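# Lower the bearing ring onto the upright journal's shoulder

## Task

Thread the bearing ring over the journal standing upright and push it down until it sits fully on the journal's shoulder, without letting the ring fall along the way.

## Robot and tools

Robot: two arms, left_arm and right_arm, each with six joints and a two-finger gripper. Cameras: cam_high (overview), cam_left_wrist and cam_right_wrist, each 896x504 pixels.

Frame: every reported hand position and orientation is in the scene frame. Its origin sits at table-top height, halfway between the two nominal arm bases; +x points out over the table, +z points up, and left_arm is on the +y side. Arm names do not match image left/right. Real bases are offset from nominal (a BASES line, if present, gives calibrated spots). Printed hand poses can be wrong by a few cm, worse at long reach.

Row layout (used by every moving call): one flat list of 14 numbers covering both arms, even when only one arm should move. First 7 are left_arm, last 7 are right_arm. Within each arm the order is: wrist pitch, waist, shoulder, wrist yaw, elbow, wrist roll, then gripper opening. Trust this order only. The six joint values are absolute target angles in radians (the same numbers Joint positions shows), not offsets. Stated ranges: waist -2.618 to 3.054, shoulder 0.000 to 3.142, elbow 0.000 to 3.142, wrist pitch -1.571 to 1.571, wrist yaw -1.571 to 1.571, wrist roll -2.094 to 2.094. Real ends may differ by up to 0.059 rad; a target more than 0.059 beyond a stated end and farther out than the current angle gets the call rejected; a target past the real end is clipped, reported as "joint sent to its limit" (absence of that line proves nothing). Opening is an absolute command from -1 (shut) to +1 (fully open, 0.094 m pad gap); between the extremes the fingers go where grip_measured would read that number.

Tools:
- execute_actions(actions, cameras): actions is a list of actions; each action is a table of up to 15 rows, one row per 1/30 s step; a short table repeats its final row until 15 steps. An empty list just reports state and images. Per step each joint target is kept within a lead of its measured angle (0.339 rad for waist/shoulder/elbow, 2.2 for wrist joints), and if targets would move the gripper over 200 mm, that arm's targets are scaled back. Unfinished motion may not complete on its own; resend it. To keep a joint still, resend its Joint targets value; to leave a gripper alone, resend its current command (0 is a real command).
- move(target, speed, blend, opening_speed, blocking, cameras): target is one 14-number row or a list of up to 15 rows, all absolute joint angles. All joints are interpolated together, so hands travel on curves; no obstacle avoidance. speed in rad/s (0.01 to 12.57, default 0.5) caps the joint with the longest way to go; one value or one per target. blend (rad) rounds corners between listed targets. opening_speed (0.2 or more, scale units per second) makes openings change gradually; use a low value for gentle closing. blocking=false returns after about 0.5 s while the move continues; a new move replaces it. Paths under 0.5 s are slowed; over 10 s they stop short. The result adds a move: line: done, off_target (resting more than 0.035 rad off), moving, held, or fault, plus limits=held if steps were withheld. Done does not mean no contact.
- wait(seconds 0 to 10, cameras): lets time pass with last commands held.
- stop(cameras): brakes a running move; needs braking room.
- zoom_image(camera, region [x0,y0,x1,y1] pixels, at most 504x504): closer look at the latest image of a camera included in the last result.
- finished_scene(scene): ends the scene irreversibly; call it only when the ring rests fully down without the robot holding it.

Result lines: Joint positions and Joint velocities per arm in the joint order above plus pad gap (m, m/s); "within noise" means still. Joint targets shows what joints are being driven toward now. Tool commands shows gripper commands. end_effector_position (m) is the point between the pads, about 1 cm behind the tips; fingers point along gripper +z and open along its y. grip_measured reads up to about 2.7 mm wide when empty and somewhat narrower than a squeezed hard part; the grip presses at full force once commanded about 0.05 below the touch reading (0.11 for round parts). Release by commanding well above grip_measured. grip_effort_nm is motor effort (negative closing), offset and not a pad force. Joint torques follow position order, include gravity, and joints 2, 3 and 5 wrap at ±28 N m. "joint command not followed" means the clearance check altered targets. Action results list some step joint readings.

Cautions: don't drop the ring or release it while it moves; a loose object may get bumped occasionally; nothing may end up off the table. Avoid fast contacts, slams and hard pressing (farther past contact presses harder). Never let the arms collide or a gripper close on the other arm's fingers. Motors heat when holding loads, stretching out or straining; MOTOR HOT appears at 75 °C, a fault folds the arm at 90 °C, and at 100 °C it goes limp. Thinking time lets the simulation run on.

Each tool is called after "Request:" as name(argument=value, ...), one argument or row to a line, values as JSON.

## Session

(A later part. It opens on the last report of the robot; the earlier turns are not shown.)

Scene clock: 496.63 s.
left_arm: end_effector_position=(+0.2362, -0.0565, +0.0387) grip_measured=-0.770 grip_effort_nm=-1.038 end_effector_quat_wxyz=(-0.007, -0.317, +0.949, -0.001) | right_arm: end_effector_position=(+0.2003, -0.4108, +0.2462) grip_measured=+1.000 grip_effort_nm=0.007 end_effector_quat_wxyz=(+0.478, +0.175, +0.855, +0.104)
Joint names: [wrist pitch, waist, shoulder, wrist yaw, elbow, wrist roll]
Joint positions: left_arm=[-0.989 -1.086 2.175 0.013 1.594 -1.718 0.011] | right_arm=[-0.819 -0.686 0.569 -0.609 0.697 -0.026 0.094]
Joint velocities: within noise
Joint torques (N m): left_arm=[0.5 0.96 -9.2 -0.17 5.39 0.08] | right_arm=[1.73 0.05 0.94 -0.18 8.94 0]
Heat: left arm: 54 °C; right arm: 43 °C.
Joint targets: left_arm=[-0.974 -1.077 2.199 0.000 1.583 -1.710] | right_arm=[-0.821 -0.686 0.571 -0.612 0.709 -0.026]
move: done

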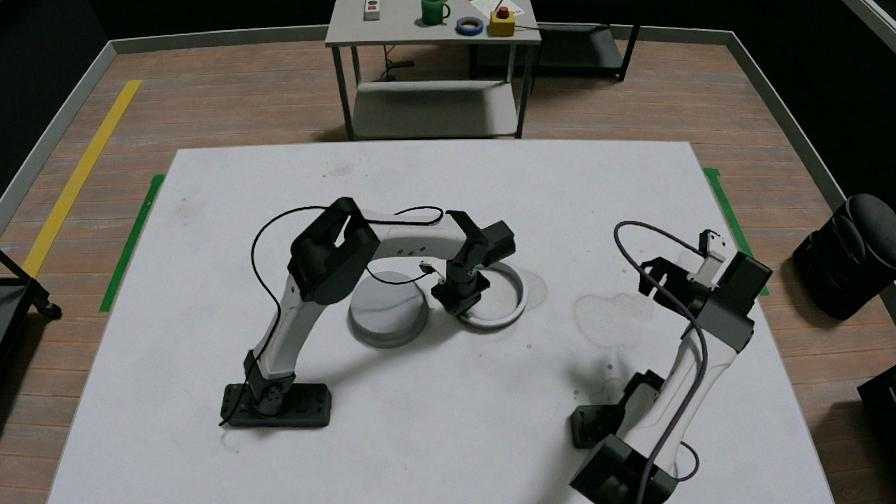

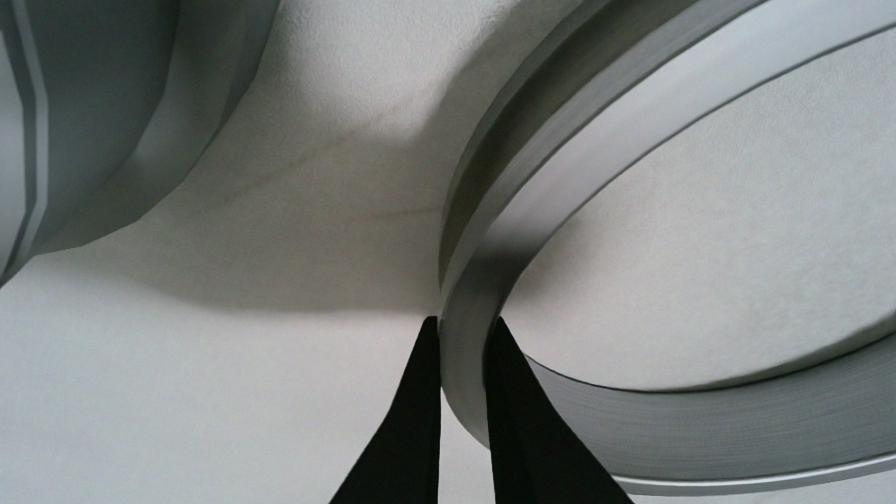

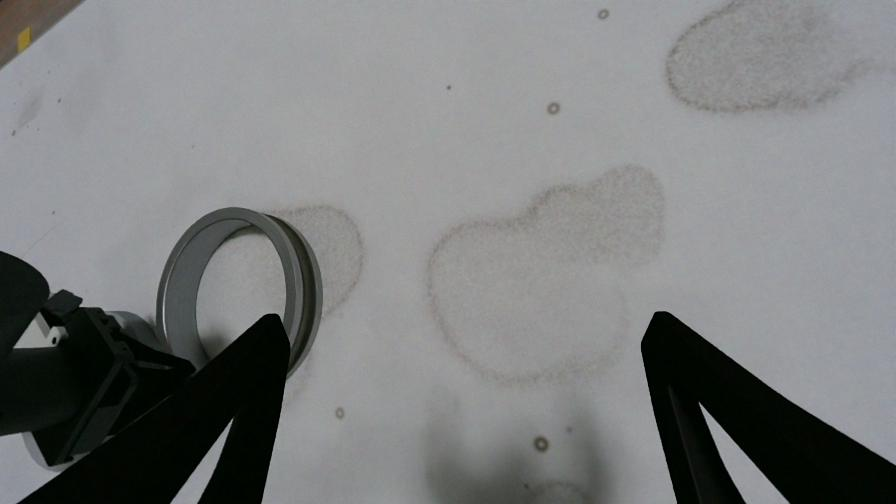

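Request:
move(
  target=[-1.08, -1.077, 2.11, 0.0, 1.69, -1.71, -0.95, -0.821, -0.686, 0.571, -0.612, 0.709, -0.026, 1.0],
  speed=0.12,
)

Request:
zoom_image(
  camera="cam_high",
  region=[410, 220, 560, 340],
)

Request:
zoom_image(
  camera="cam_right_wrist",
  region=[0, 180, 360, 430],
)

Scene clock: 508.37 s.
left_arm: end_effector_position=(+0.2398, -0.0621, +0.0631) grip_measured=-0.947 grip_effort_nm=-0.168 end_effector_quat_wxyz=(-0.005, -0.316, +0.949, -0.009) | right_arm: end_effector_position=(+0.2003, -0.4108, +0.2462) grip_measured=+1.000 grip_effort_nm=0.002 end_effector_quat_wxyz=(+0.478, +0.175, +0.855, +0.104)
Joint names: [wrist pitch, waist, shoulder, wrist yaw, elbow, wrist roll]
Joint positions: left_arm=[-1.062 -1.085 2.157 0.012 1.665 -1.717 0.002] | right_arm=[-0.819 -0.686 0.569 -0.609 0.697 -0.026 0.094]
Joint velocities: within noise
Joint torques (N m): left_arm=[0.16 0.88 -14.83 -0.17 8.83 0.07] | right_arm=[1.7 0.03 0.96 -0.18 8.94 0.01]
Heat: left arm: 53 °C; right arm: 43 °C.
Joint targets: left_arm=[-1.080 -1.077 2.110 0.000 1.690 -1.710] | right_arm=[-0.821 -0.686 0.571 -0.612 0.709 -0.026]
move: off_target (left_arm); left_arm: the shoulder is farthest, 0.047 rad from its target

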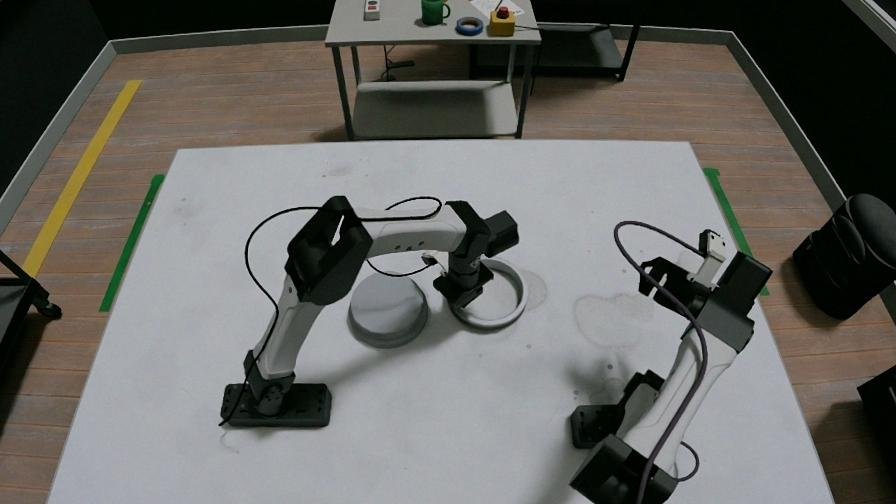

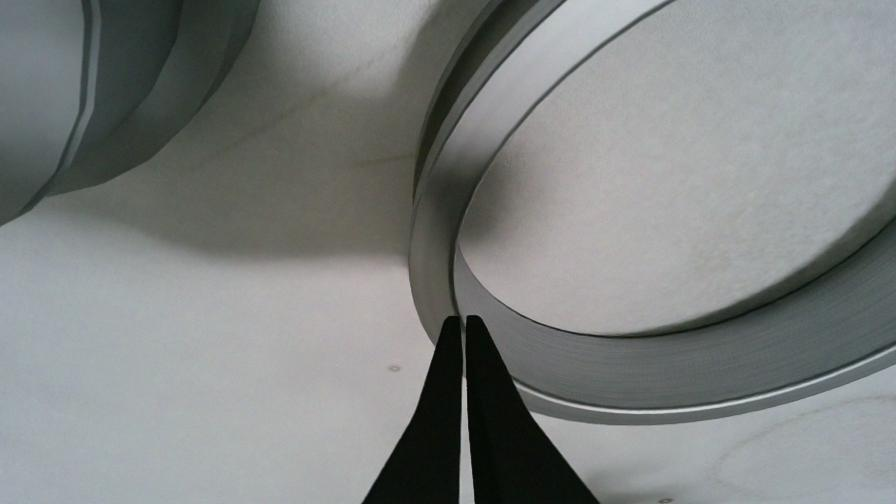

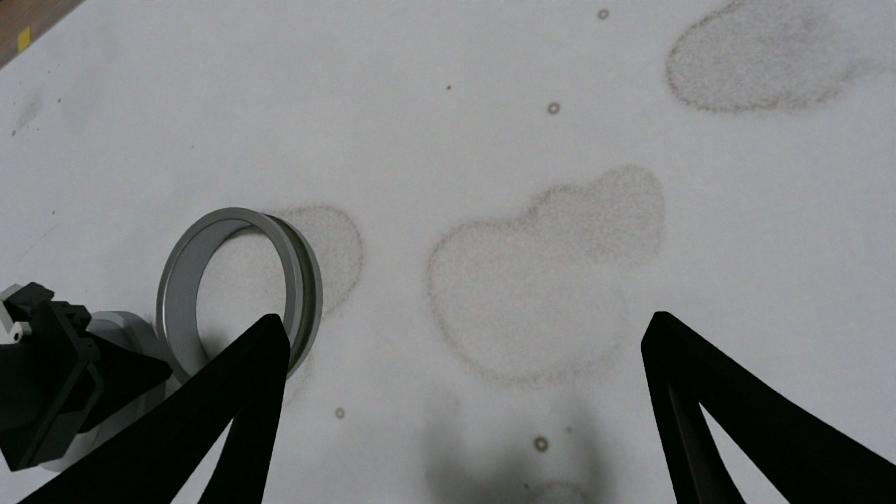

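Scaled by 3.360 from the camera's 896x504 image, which has a finer 1280x720 frame.

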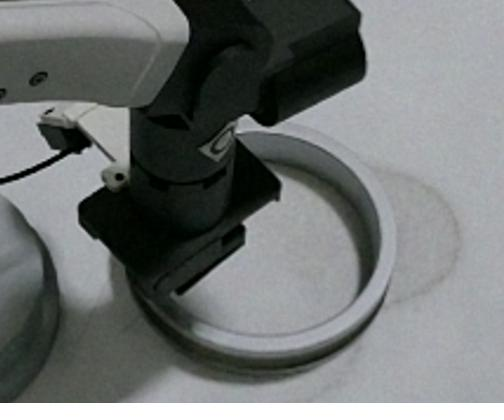

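Scaled by 1.400 from the camera's 896x504 image, which has a finer 1280x720 frame.

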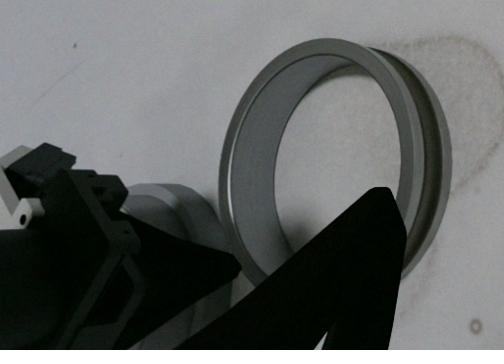

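Request:
move(
  target=[
    [-1.01, -1.077, 2.17, 0.0, 1.63, -1.71, -0.3, -0.821, -0.686, 0.571, -0.612, 0.709, -0.026, 1.0],
    [-0.931, -1.077, 2.217, 0.0, 1.558, -1.71, -0.3, -0.821, -0.686, 0.571, -0.612, 0.709, -0.026, 1.0],
  ],
  speed=0.15,
)

Request:
zoom_image(
  camera="cam_high",
  region=[410, 220, 560, 340],
)

Scene clock: 586.20 s.
left_arm: end_effector_position=(+0.2364, -0.0558, +0.0252) grip_measured=-0.303 grip_effort_nm=0.149 end_effector_quat_wxyz=(-0.006, -0.316, +0.949, +0.000) | right_arm: end_effector_position=(+0.2003, -0.4108, +0.2462) grip_measured=+1.000 grip_effort_nm=0.002 end_effector_quat_wxyz=(+0.478, +0.175, +0.855, +0.104)
Joint names: [wrist pitch, waist, shoulder, wrist yaw, elbow, wrist roll]
Joint positions: left_arm=[-0.946 -1.085 2.194 0.012 1.568 -1.717 0.033] | right_arm=[-0.819 -0.686 0.569 -0.609 0.697 -0.026 0.094]
Joint velocities: within noise
Joint torques (N m): left_arm=[0.49 0.85 -9.32 -0.16 5.39 0.07] | right_arm=[1.7 0.01 0.95 -0.18 8.91 0.01]
Heat: left arm: 71 °C; right arm: 44 °C.
Joint targets: left_arm=[-0.931 -1.077 2.217 0.000 1.558 -1.710] | right_arm=[-0.821 -0.686 0.571 -0.612 0.709 -0.026]
move: done

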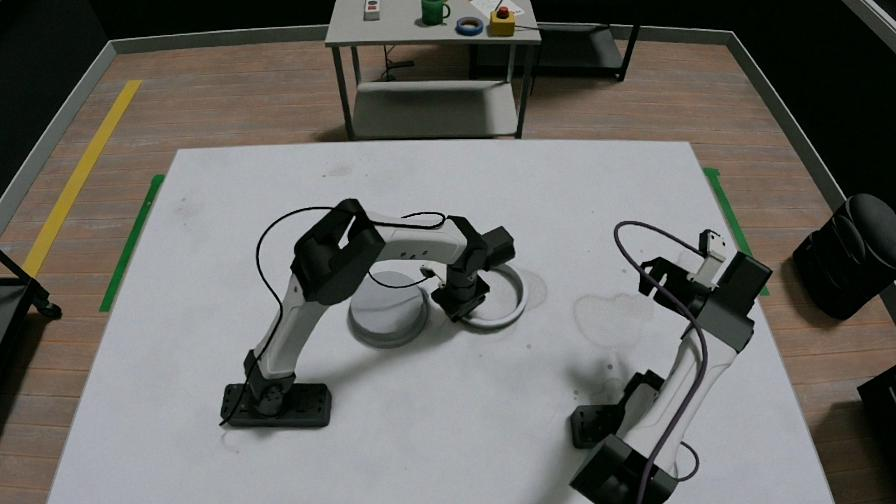

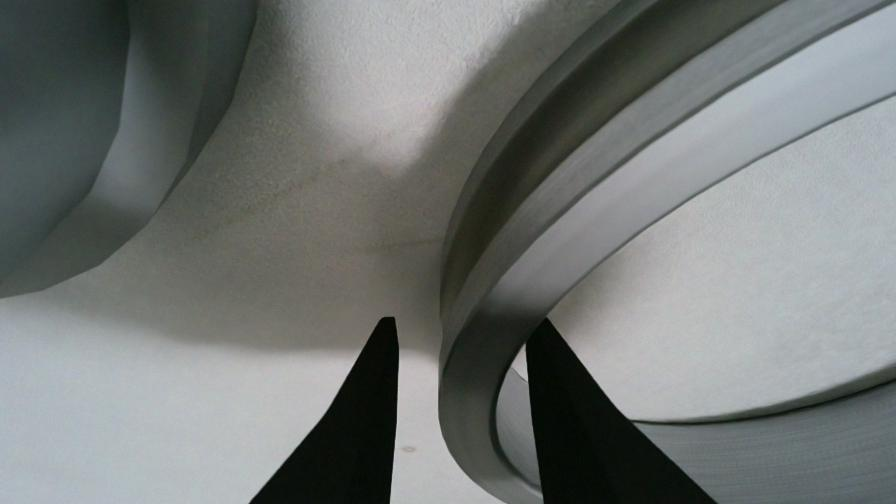

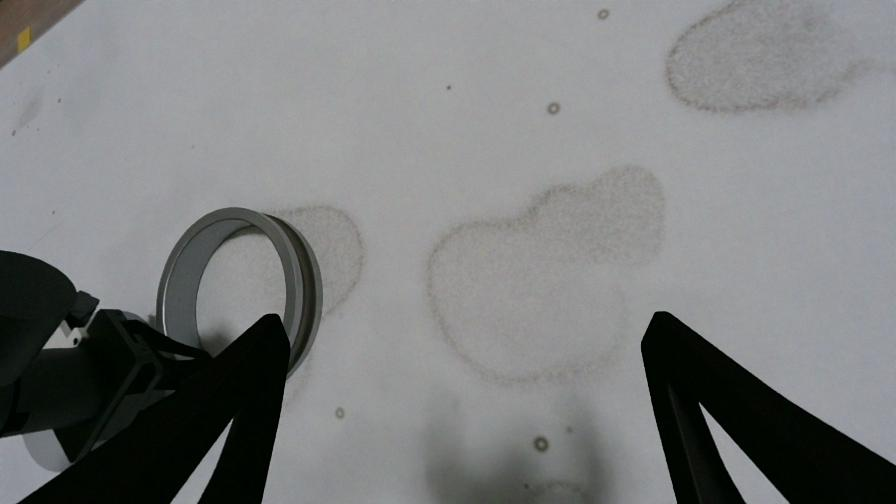

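Scaled by 3.360 from the camera's 896x504 image, which has a finer 1280x720 frame.

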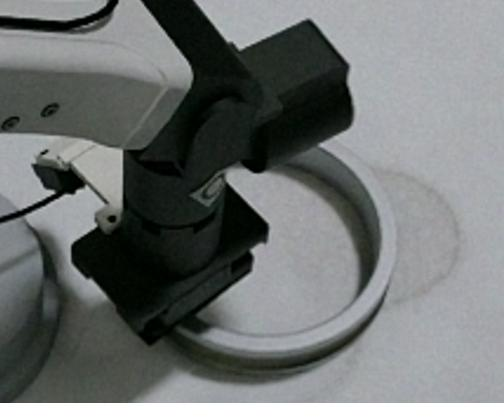

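Request:
move(
  target=[-0.931, -1.077, 2.217, 0.0, 1.558, -1.71, -0.95, -0.821, -0.686, 0.571, -0.612, 0.709, -0.026, 1.0],
  speed=0.3,
  opening_speed=0.3,
)

Scene clock: 592.77 s.
left_arm: end_effector_position=(+0.2377, -0.0561, +0.0252) grip_measured=-0.759 grip_effort_nm=-1.043 end_effector_quat_wxyz=(-0.005, -0.318, +0.948, -0.002) | right_arm: end_effector_position=(+0.2003, -0.4108, +0.2462) grip_measured=+1.000 grip_effort_nm=0.002 end_effector_quat_wxyz=(+0.478, +0.175, +0.855, +0.104)
Joint names: [wrist pitch, waist, shoulder, wrist yaw, elbow, wrist roll]
Joint positions: left_arm=[-0.943 -1.083 2.194 0.011 1.568 -1.718 0.011] | right_arm=[-0.819 -0.686 0.569 -0.609 0.697 -0.026 0.094]
Joint velocities: within noise
Joint torques (N m): left_arm=[0.47 0.69 -9.33 -0.15 5.37 0.08] | right_arm=[1.71 0.1 0.9 -0.2 8.91 0]
Heat: left arm: 66 °C; right arm: 44 °C.
Joint targets: left_arm=[-0.931 -1.077 2.217 0.000 1.558 -1.710] | right_arm=[-0.821 -0.686 0.571 -0.612 0.709 -0.026]
move: done

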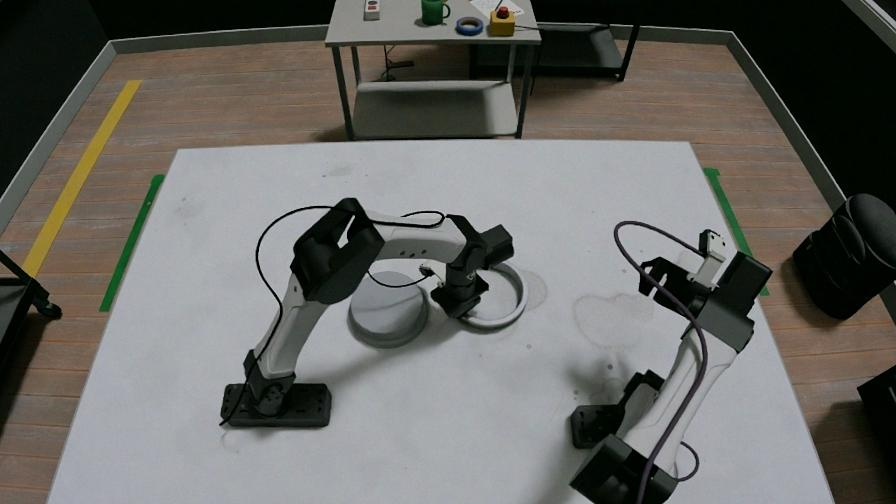

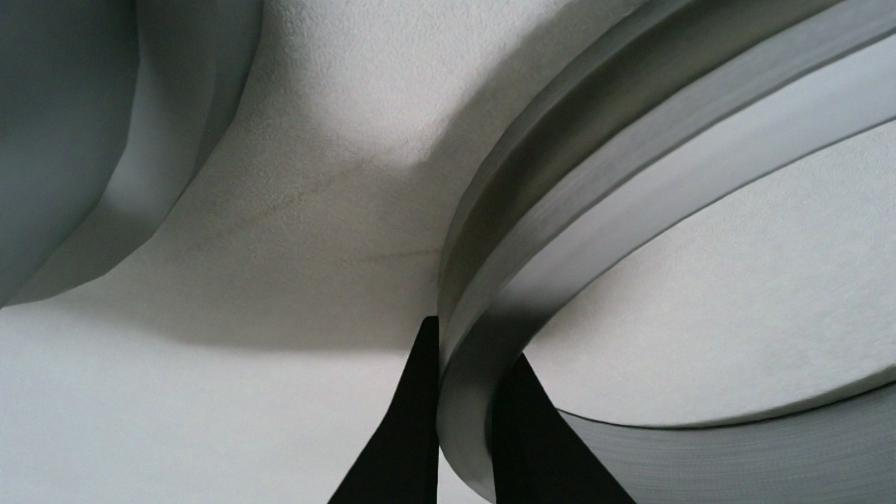

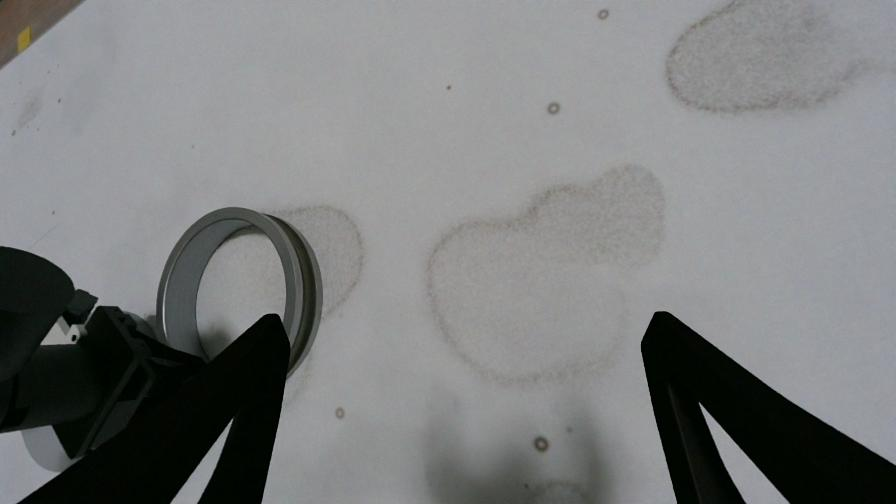

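Request:
move(
  target=[-1.035, -1.077, 2.118, 0.0, 1.66, -1.71, -0.95, -0.821, -0.686, 0.571, -0.612, 0.709, -0.026, 1.0],
  speed=0.12,
)

Request:
zoom_image(
  camera="cam_high",
  region=[410, 220, 560, 340],
)

Request:
zoom_image(
  camera="cam_right_wrist",
  region=[0, 180, 360, 430],
)

Scene clock: 599.37 s.
left_arm: end_effector_position=(+0.2374, -0.0556, +0.0405) grip_measured=-0.772 grip_effort_nm=-1.018 end_effector_quat_wxyz=(-0.007, -0.318, +0.948, +0.007) | right_arm: end_effector_position=(+0.2003, -0.4108, +0.2462) grip_measured=+1.000 grip_effort_nm=0.002 end_effector_quat_wxyz=(+0.478, +0.175, +0.855, +0.104)
Joint names: [wrist pitch, waist, shoulder, wrist yaw, elbow, wrist roll]
Joint positions: left_arm=[-1.022 -1.083 2.188 0.011 1.622 -1.718 0.011] | right_arm=[-0.819 -0.686 0.569 -0.609 0.697 -0.026 0.094]
Joint velocities: within noise
Joint torques (N m): left_arm=[0.11 0.69 -16.72 -0.15 9.91 0.08] | right_arm=[1.7 -0.05 0.98 -0.18 9.03 0]
Heat: left arm: 63 °C; right arm: 44 °C.
Joint targets: left_arm=[-1.035 -1.077 2.118 0.000 1.660 -1.710] | right_arm=[-0.821 -0.686 0.571 -0.612 0.709 -0.026]
move: off_target (left_arm); left_arm: the shoulder is farthest, 0.070 rad from its target

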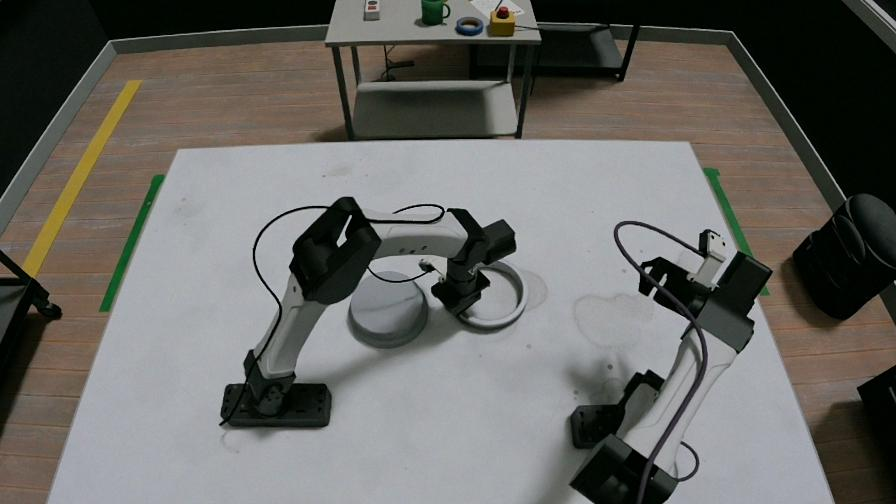

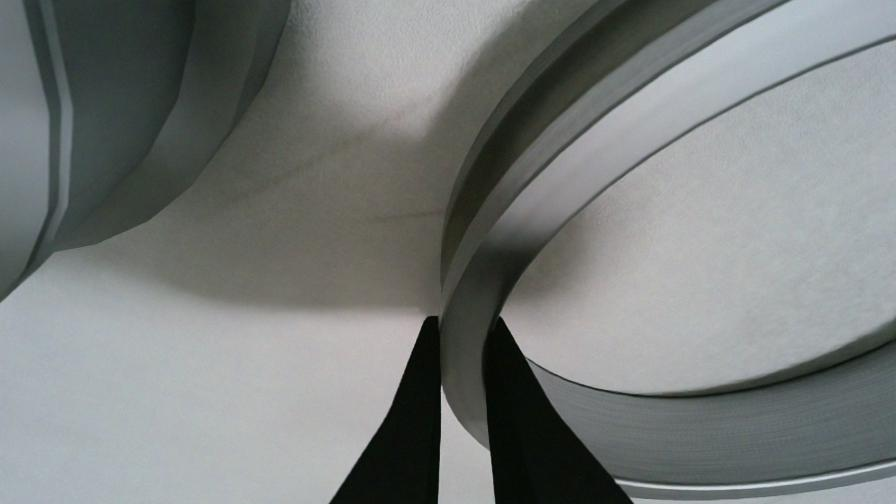

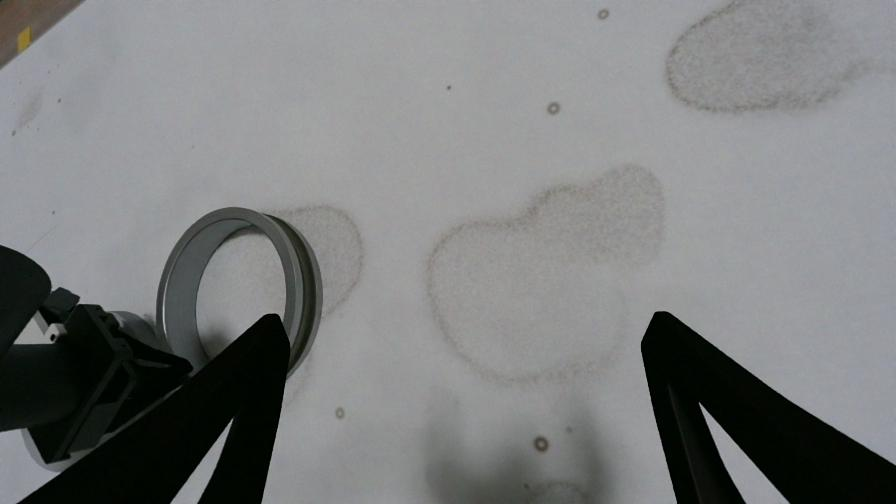

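Scaled by 3.360 from the camera's 896x504 image, which has a finer 1280x720 frame.

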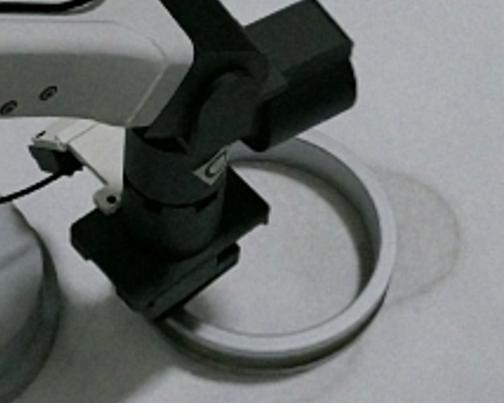

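Scaled by 1.400 from the camera's 896x504 image, which has a finer 1280x720 frame.

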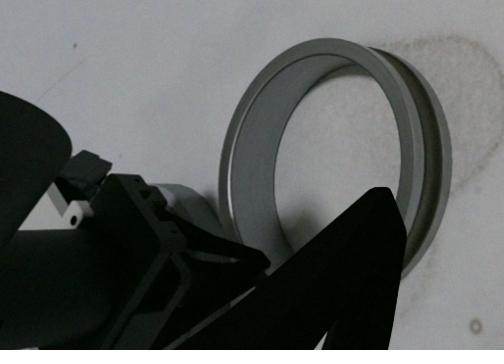

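Request:
zoom_image(
  camera="cam_left_wrist",
  region=[420, 60, 660, 320],
)

Request:
zoom_image(
  camera="cam_right_wrist",
  region=[260, 200, 340, 300],
)

Scaled by 1.938 from the camera's 896x504 image, which has a finer 1280x720 frame.

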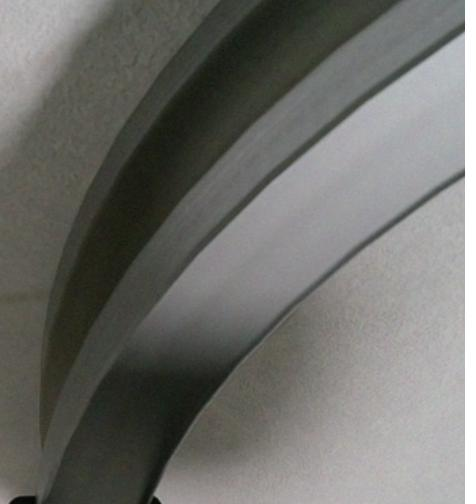

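Scaled by 5.040 from the camera's 896x504 image, which has a finer 1280x720 frame.

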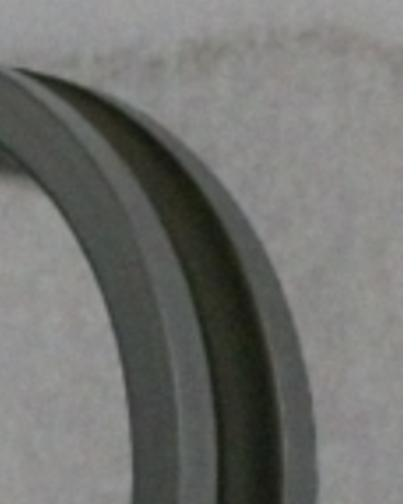

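Request:
move(
  target=[
    [-1.035, -1.077, 2.16, 0.0, 1.65, -1.71, -0.4, -0.821, -0.686, 0.571, -0.612, 0.709, -0.026, 1.0],
    [-0.931, -1.077, 2.217, 0.0, 1.555, -1.71, -0.4, -0.821, -0.686, 0.571, -0.612, 0.709, -0.026, 1.0],
    [-0.931, -1.077, 2.217, 0.0, 1.555, -1.71, -1.0, -0.821, -0.686, 0.571, -0.612, 0.709, -0.026, 1.0],
  ],
  speed=0.15,
  opening_speed=0.4,
)

Scene clock: 737.03 s.
left_arm: end_effector_position=(+0.2380, -0.0562, +0.0274) grip_measured=-0.758 grip_effort_nm=-1.038 end_effector_quat_wxyz=(-0.005, -0.318, +0.948, -0.004) | right_arm: end_effector_position=(+0.2003, -0.4108, +0.2462) grip_measured=+1.000 grip_effort_nm=0.002 end_effector_quat_wxyz=(+0.478, +0.175, +0.855, +0.104)
Joint names: [wrist pitch, waist, shoulder, wrist yaw, elbow, wrist roll]
Joint positions: left_arm=[-0.943 -1.083 2.188 0.01 1.567 -1.719 0.011] | right_arm=[-0.819 -0.686 0.569 -0.609 0.697 -0.026 0.094]
Joint velocities: within noise
Joint torques (N m): left_arm=[0.49 0.65 -8.8 -0.15 5.26 0.09] | right_arm=[1.71 0.03 0.87 -0.19 9.01 -0.02]
Heat: left arm: 76 °C; right arm: 45 °C. Fold the left arm in close to its base, or ease its load, before you think long.
Joint targets: left_arm=[-0.931 -1.077 2.217 0.000 1.555 -1.710] | right_arm=[-0.821 -0.686 0.571 -0.612 0.709 -0.026]
MOTOR HOT: the shoulder of the left arm reports 76 °C; the controller's stop level is 90 °C. To cool a motor, set the load down, stop pushing, or move to a pose that needs little force.
move: done

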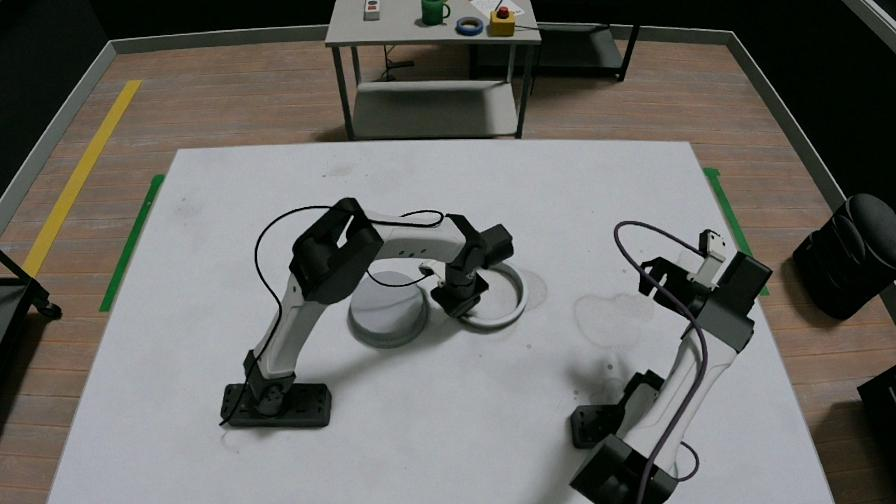

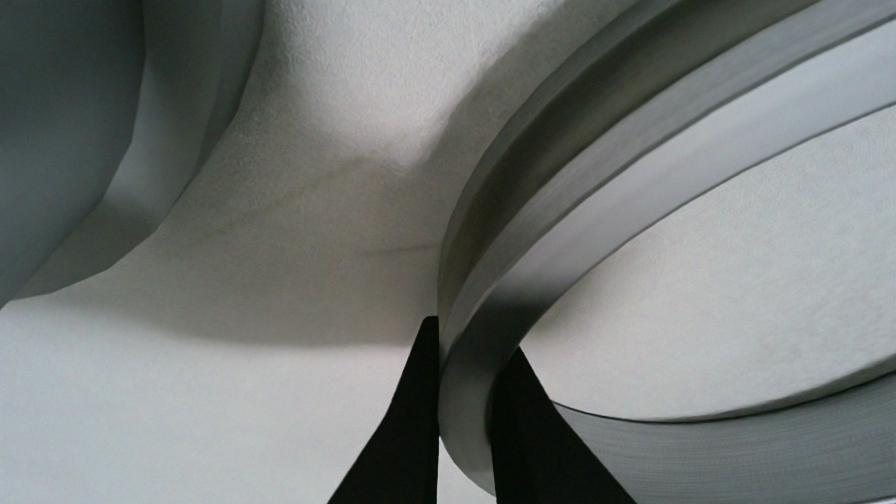

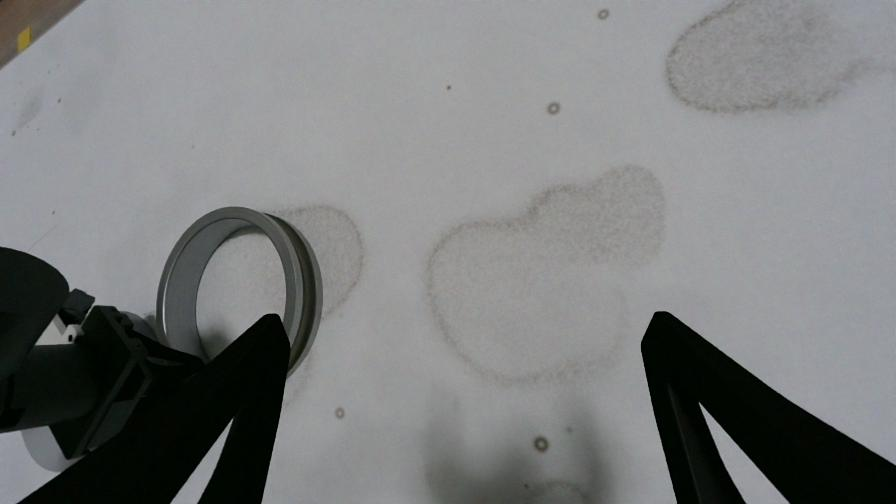

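Request:
move(
  target=[-0.96, -1.077, 2.14, 0.0, 1.60, -1.71, -1.0, -0.821, -0.686, 0.571, -0.612, 0.709, -0.026, 1.0],
  speed=0.15,
  cameras=["cam_left_wrist"],
)

Scene clock: 741.97 s.
left_arm: end_effector_position=(+0.2379, -0.0560, +0.0274) grip_measured=-0.758 grip_effort_nm=-1.038 end_effector_quat_wxyz=(-0.005, -0.318, +0.948, -0.004) | right_arm: end_effector_position=(+0.2003, -0.4108, +0.2462) grip_measured=+1.000 grip_effort_nm=0.002 end_effector_quat_wxyz=(+0.478, +0.175, +0.855, +0.104)
Joint names: [wrist pitch, waist, shoulder, wrist yaw, elbow, wrist roll]
Joint positions: left_arm=[-0.944 -1.083 2.188 0.01 1.567 -1.719 0.011] | right_arm=[-0.819 -0.686 0.569 -0.609 0.697 -0.026 0.094]
Joint velocities: within noise
Joint torques (N m): left_arm=[0.14 0.65 -14.91 -0.15 9.42 0.09] | right_arm=[1.72 0.02 0.96 -0.19 8.92 0.01]
Heat: left arm: 75 °C; right arm: 45 °C. Fold the left arm in close to its base, or ease its load, before you think long.
Joint targets: left_arm=[-0.960 -1.077 2.140 0.000 1.600 -1.710] | right_arm=[-0.821 -0.686 0.571 -0.612 0.709 -0.026]
MOTOR HOT: still on. The shoulder of the left arm reports 75 °C.
move: off_target (left_arm); left_arm: the shoulder is farthest, 0.048 rad from its target
Images, in order (width x height): cam_left_wrist 896x504.

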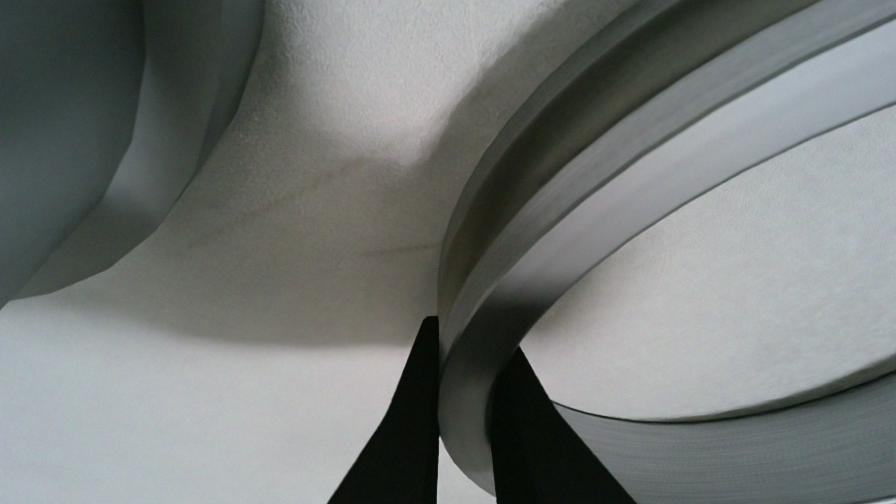

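Request:
move(
  target=[-0.98, -1.077, 2.12, 0.0, 1.625, -1.71, -1.0, -0.821, -0.686, 0.571, -0.612, 0.709, -0.026, 1.0],
  speed=0.15,
  cameras=[],
)

Request:
move(
  target=[-1.0, -1.077, 2.10, 0.0, 1.65, -1.71, -1.0, -0.821, -0.686, 0.571, -0.612, 0.709, -0.026, 1.0],
  speed=0.15,
  cameras=["cam_left_wrist", "cam_high"],
)

Scene clock: 747.90 s.
left_arm: end_effector_position=(+0.2379, -0.0560, +0.0321) grip_measured=-0.759 grip_effort_nm=-1.038 end_effector_quat_wxyz=(-0.005, -0.318, +0.948, +0.000) | right_arm: end_effector_position=(+0.2003, -0.4108, +0.2462) grip_measured=+1.000 grip_effort_nm=0.002 end_effector_quat_wxyz=(+0.478, +0.175, +0.855, +0.104)
Joint names: [wrist pitch, waist, shoulder, wrist yaw, elbow, wrist roll]
Joint positions: left_arm=[-0.971 -1.083 2.188 0.01 1.587 -1.719 0.011] | right_arm=[-0.819 -0.686 0.569 -0.609 0.697 -0.026 0.094]
Joint velocities: within noise
Joint torques (N m): left_arm=[0.2 0.64 -16.51 -0.15 9.92 0.09] | right_arm=[1.71 0.03 0.95 -0.18 8.88 -0.01]
Heat: left arm: 75 °C; right arm: 45 °C. Fold the left arm in close to its base, or ease its load, before you think long.
Joint targets: left_arm=[-0.980 -1.077 2.120 0.000 1.625 -1.710] | right_arm=[-0.821 -0.686 0.571 -0.612 0.709 -0.026]
MOTOR HOT: still on. The shoulder of the left arm reports 75 °C.
move: off_target (left_arm); left_arm: the shoulder is farthest, 0.068 rad from its target
No camera images: "cameras" was empty.

Scene clock: 748.67 s.
left_arm: end_effector_position=(+0.2380, -0.0561, +0.0421) grip_measured=-0.778 grip_effort_nm=-1.009 end_effector_quat_wxyz=(-0.005, -0.318, +0.948, +0.000) | right_arm: end_effector_position=(+0.2003, -0.4108, +0.2462) grip_measured=+1.000 grip_effort_nm=0.002 end_effector_quat_wxyz=(+0.478, +0.175, +0.855, +0.104)
Joint names: [wrist pitch, waist, shoulder, wrist yaw, elbow, wrist roll]
Joint positions: left_arm=[-1.005 -1.083 2.174 0.01 1.607 -1.718 0.01] | right_arm=[-0.819 -0.686 0.569 -0.609 0.697 -0.026 0.094]
Joint velocities: within noise
Joint torques (N m): left_arm=[0.36 0.65 -16.99 -0.15 10.4 0.09] | right_arm=[1.71 -0.02 0.96 -0.2 9.01 0]
Heat: left arm: 75 °C; right arm: 45 °C. Fold the left arm in close to its base, or ease its load, before you think long.
Joint targets: left_arm=[-1.000 -1.077 2.100 0.000 1.650 -1.710] | right_arm=[-0.821 -0.686 0.571 -0.612 0.709 -0.026]
MOTOR HOT: still on. The shoulder of the left arm reports 75 °C.
move: off_target (left_arm); left_arm: the shoulder is farthest, 0.074 rad from its target
Images, in order (width x height): cam_high 896x504, cam_left_wrist 896x504.

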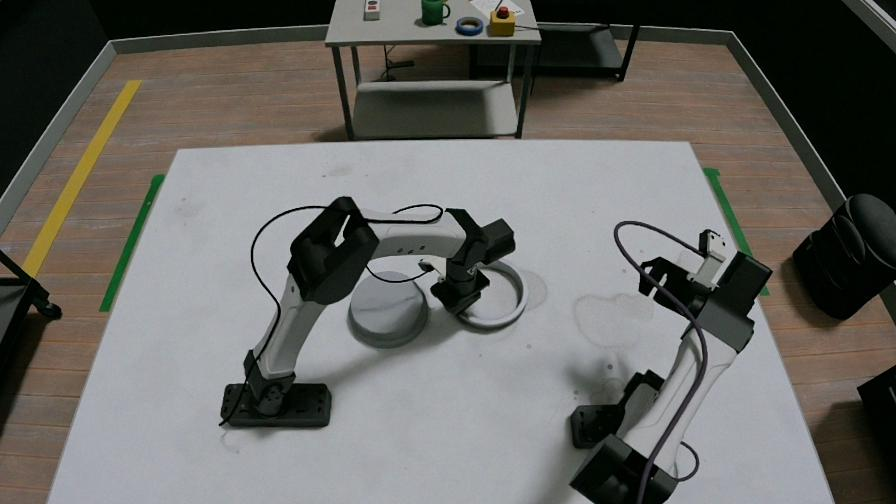

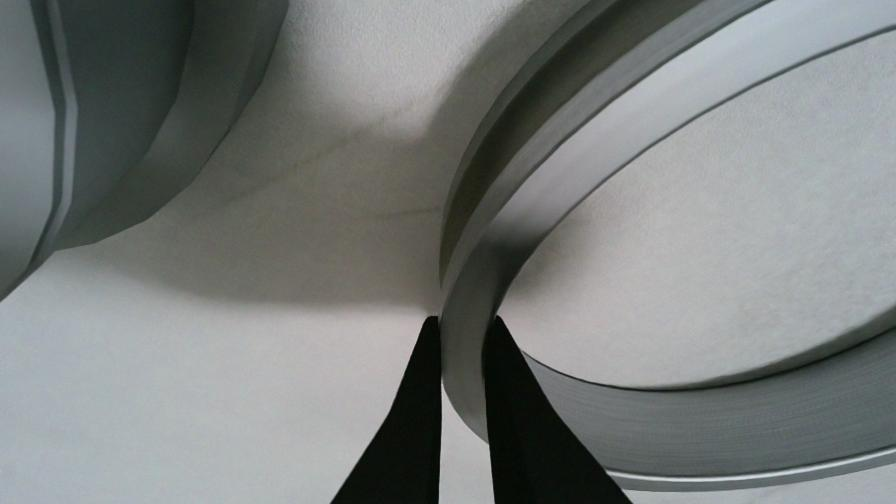

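Request:
move(
  target=[
    [-1.0, -1.077, 2.14, 0.0, 1.61, -1.71, 0.0, -0.821, -0.686, 0.571, -0.612, 0.709, -0.026, 1.0],
    [-1.25, -1.077, 2.10, 0.0, 1.85, -1.71, 0.0, -0.821, -0.686, 0.571, -0.612, 0.709, -0.026, 1.0],
    [-1.2, -0.5, 1.2, 0.0, 1.1, -1.0, 0.0, -0.821, -0.686, 0.571, -0.612, 0.709, -0.026, 1.0],
    [-0.687, -0.2, 0.381, 0.0, 0.403, 0.0, 0.0, -0.821, -0.686, 0.571, -0.612, 0.709, -0.026, 1.0],
  ],
  speed=[0.3, 0.4, 0.8, 0.8],
  blend=[0, 0.1, 0.15, 0],
)

Scene clock: 762.97 s.
left_arm: end_effector_position=(+0.2497, +0.2603, +0.1629) grip_measured=-0.003 grip_effort_nm=0.144 end_effector_quat_wxyz=(+0.426, +0.087, +0.899, -0.049) | right_arm: end_effector_position=(+0.2003, -0.4108, +0.2462) grip_measured=+1.000 grip_effort_nm=0.002 end_effector_quat_wxyz=(+0.478, +0.175, +0.855, +0.104)
Joint names: [wrist pitch, waist, shoulder, wrist yaw, elbow, wrist roll]
Joint positions: left_arm=[-0.707 -0.209 0.392 0.01 0.415 -0.009 0.047] | right_arm=[-0.819 -0.686 0.569 -0.609 0.697 -0.026 0.094]
Joint velocities: within noise
Joint torques (N m): left_arm=[2.57 0.98 0.16 -0.1 6.74 0.08] | right_arm=[1.72 0.05 0.9 -0.19 8.95 0]
Heat: left arm: 81 °C; right arm: 45 °C. Fold the left arm in close to its base, or ease its load, before you think long.
Joint targets: left_arm=[-0.687 -0.200 0.381 0.000 0.403 0.000] | right_arm=[-0.821 -0.686 0.571 -0.612 0.709 -0.026]
MOTOR HOT: still on. The shoulder of the left arm reports 81 °C.
move: done

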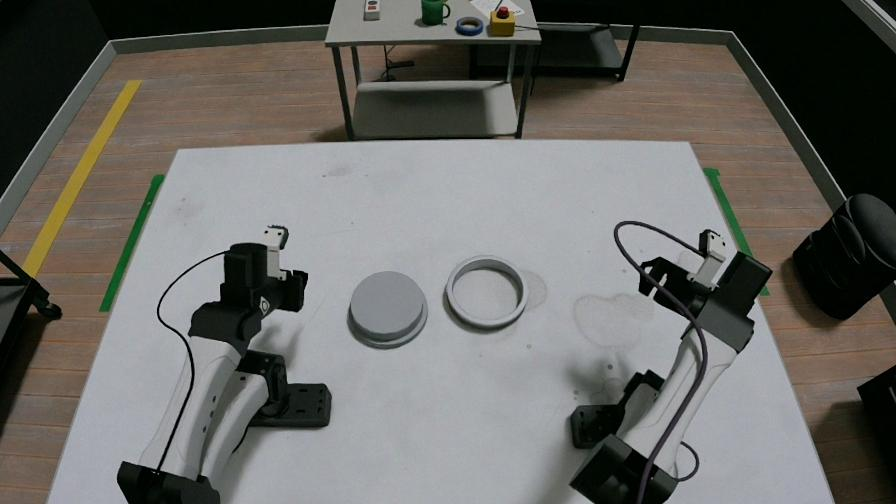

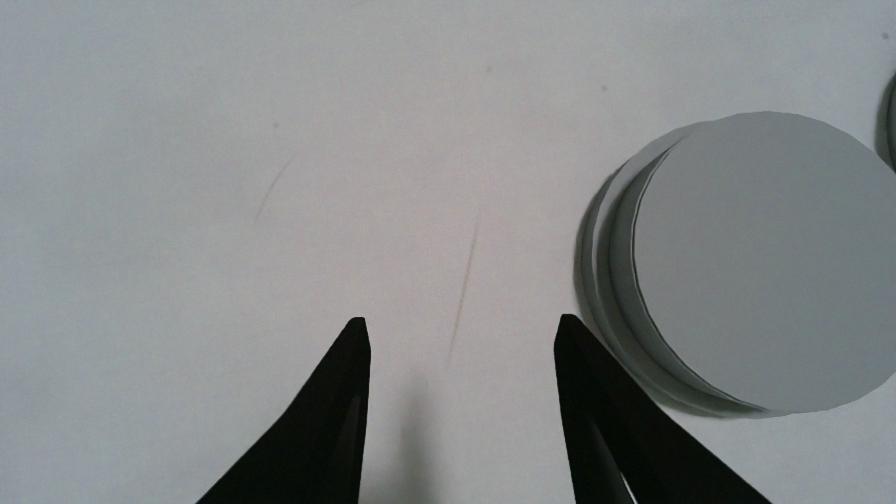

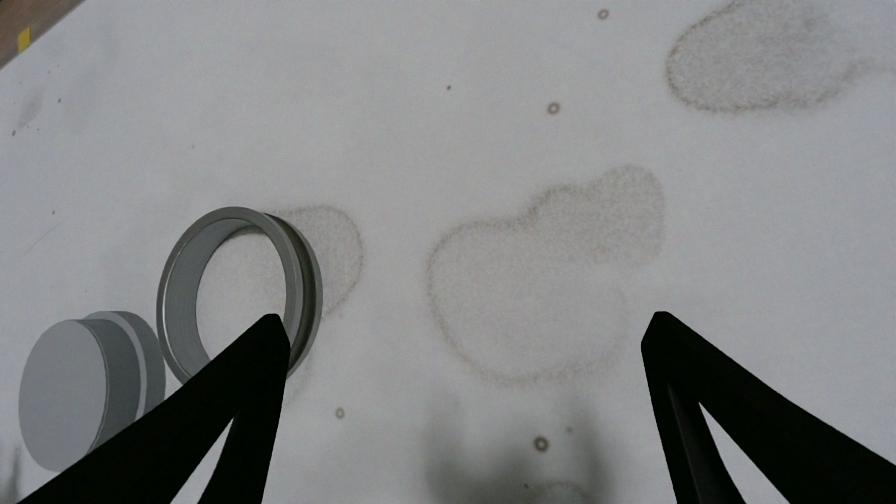

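Request:
move(
  target=[-0.52, -1.054, 1.77, 0.0, 1.335, 0.0, 0.0, -0.821, -0.686, 0.571, -0.612, 0.709, -0.026, 1.0],
  speed=0.9,
)

Scene clock: 855.13 s.
left_arm: end_effector_position=(+0.2696, -0.0865, +0.1528) grip_measured=-0.003 grip_effort_nm=0.144 end_effector_quat_wxyz=(+0.246, +0.475, +0.832, -0.147) | right_arm: end_effector_position=(+0.2003, -0.4108, +0.2462) grip_measured=+1.000 grip_effort_nm=0.002 end_effector_quat_wxyz=(+0.478, +0.175, +0.855, +0.104)
Joint names: [wrist pitch, waist, shoulder, wrist yaw, elbow, wrist roll]
Joint positions: left_arm=[-0.536 -1.054 1.756 0.009 1.303 -0.007 0.047] | right_arm=[-0.819 -0.686 0.569 -0.609 0.697 -0.026 0.094]
Joint velocities: within noise
Joint torques (N m): left_arm=[2 0.08 -7.65 -0.08 10.56 0.07] | right_arm=[1.71 0.01 0.9 -0.2 8.87 -0.01]
Heat: left arm: 53 °C; right arm: 46 °C.
Joint targets: left_arm=[-0.520 -1.054 1.770 0.000 1.335 0.000] | right_arm=[-0.821 -0.686 0.571 -0.612 0.709 -0.026]
MOTOR HOT: cleared for the motors of the left arm.
move: done

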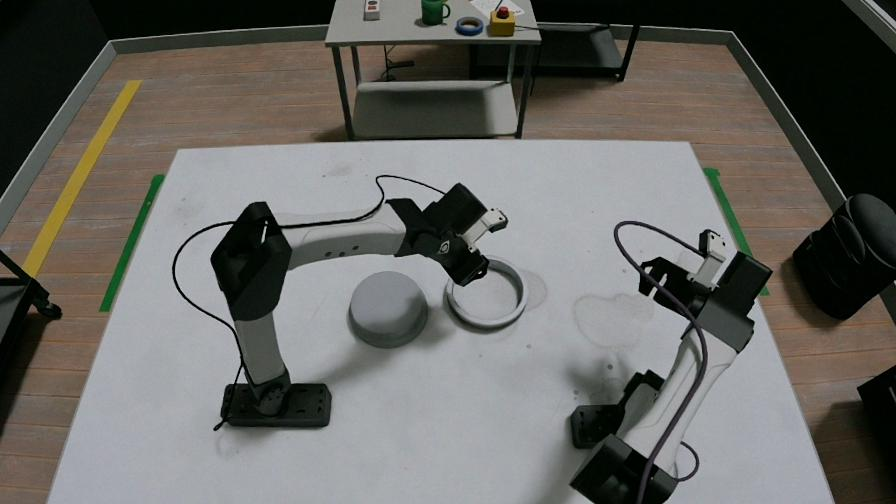

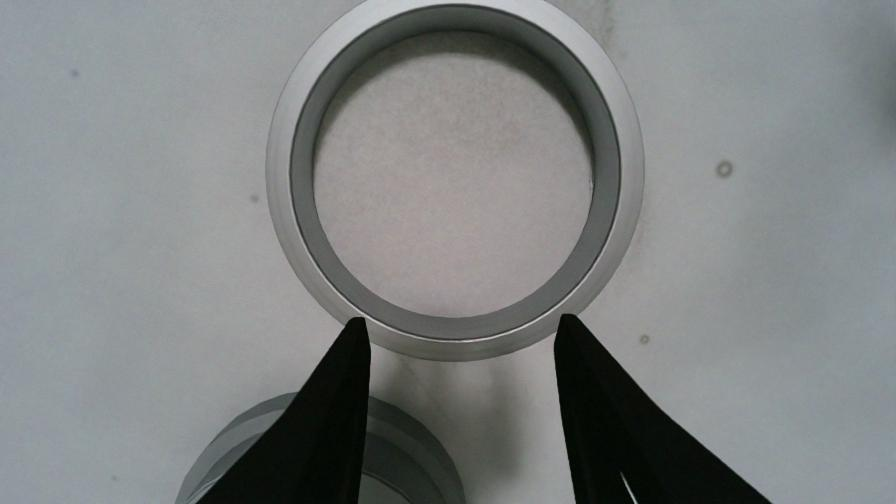

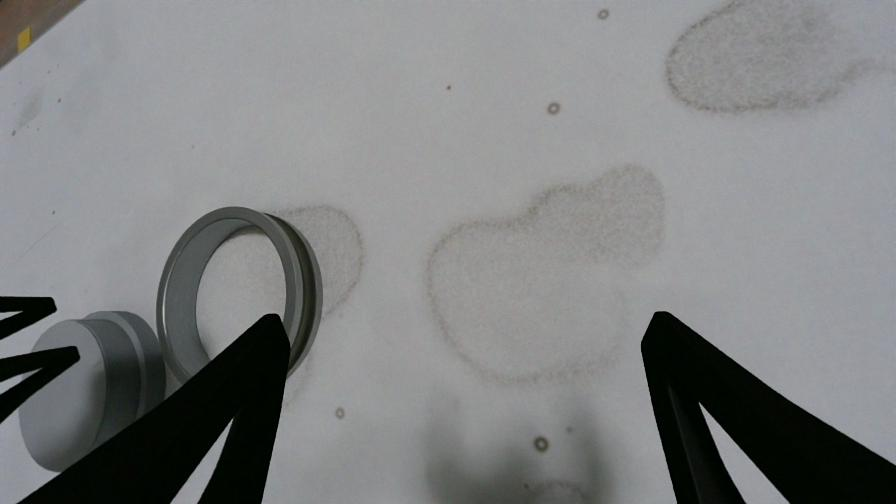

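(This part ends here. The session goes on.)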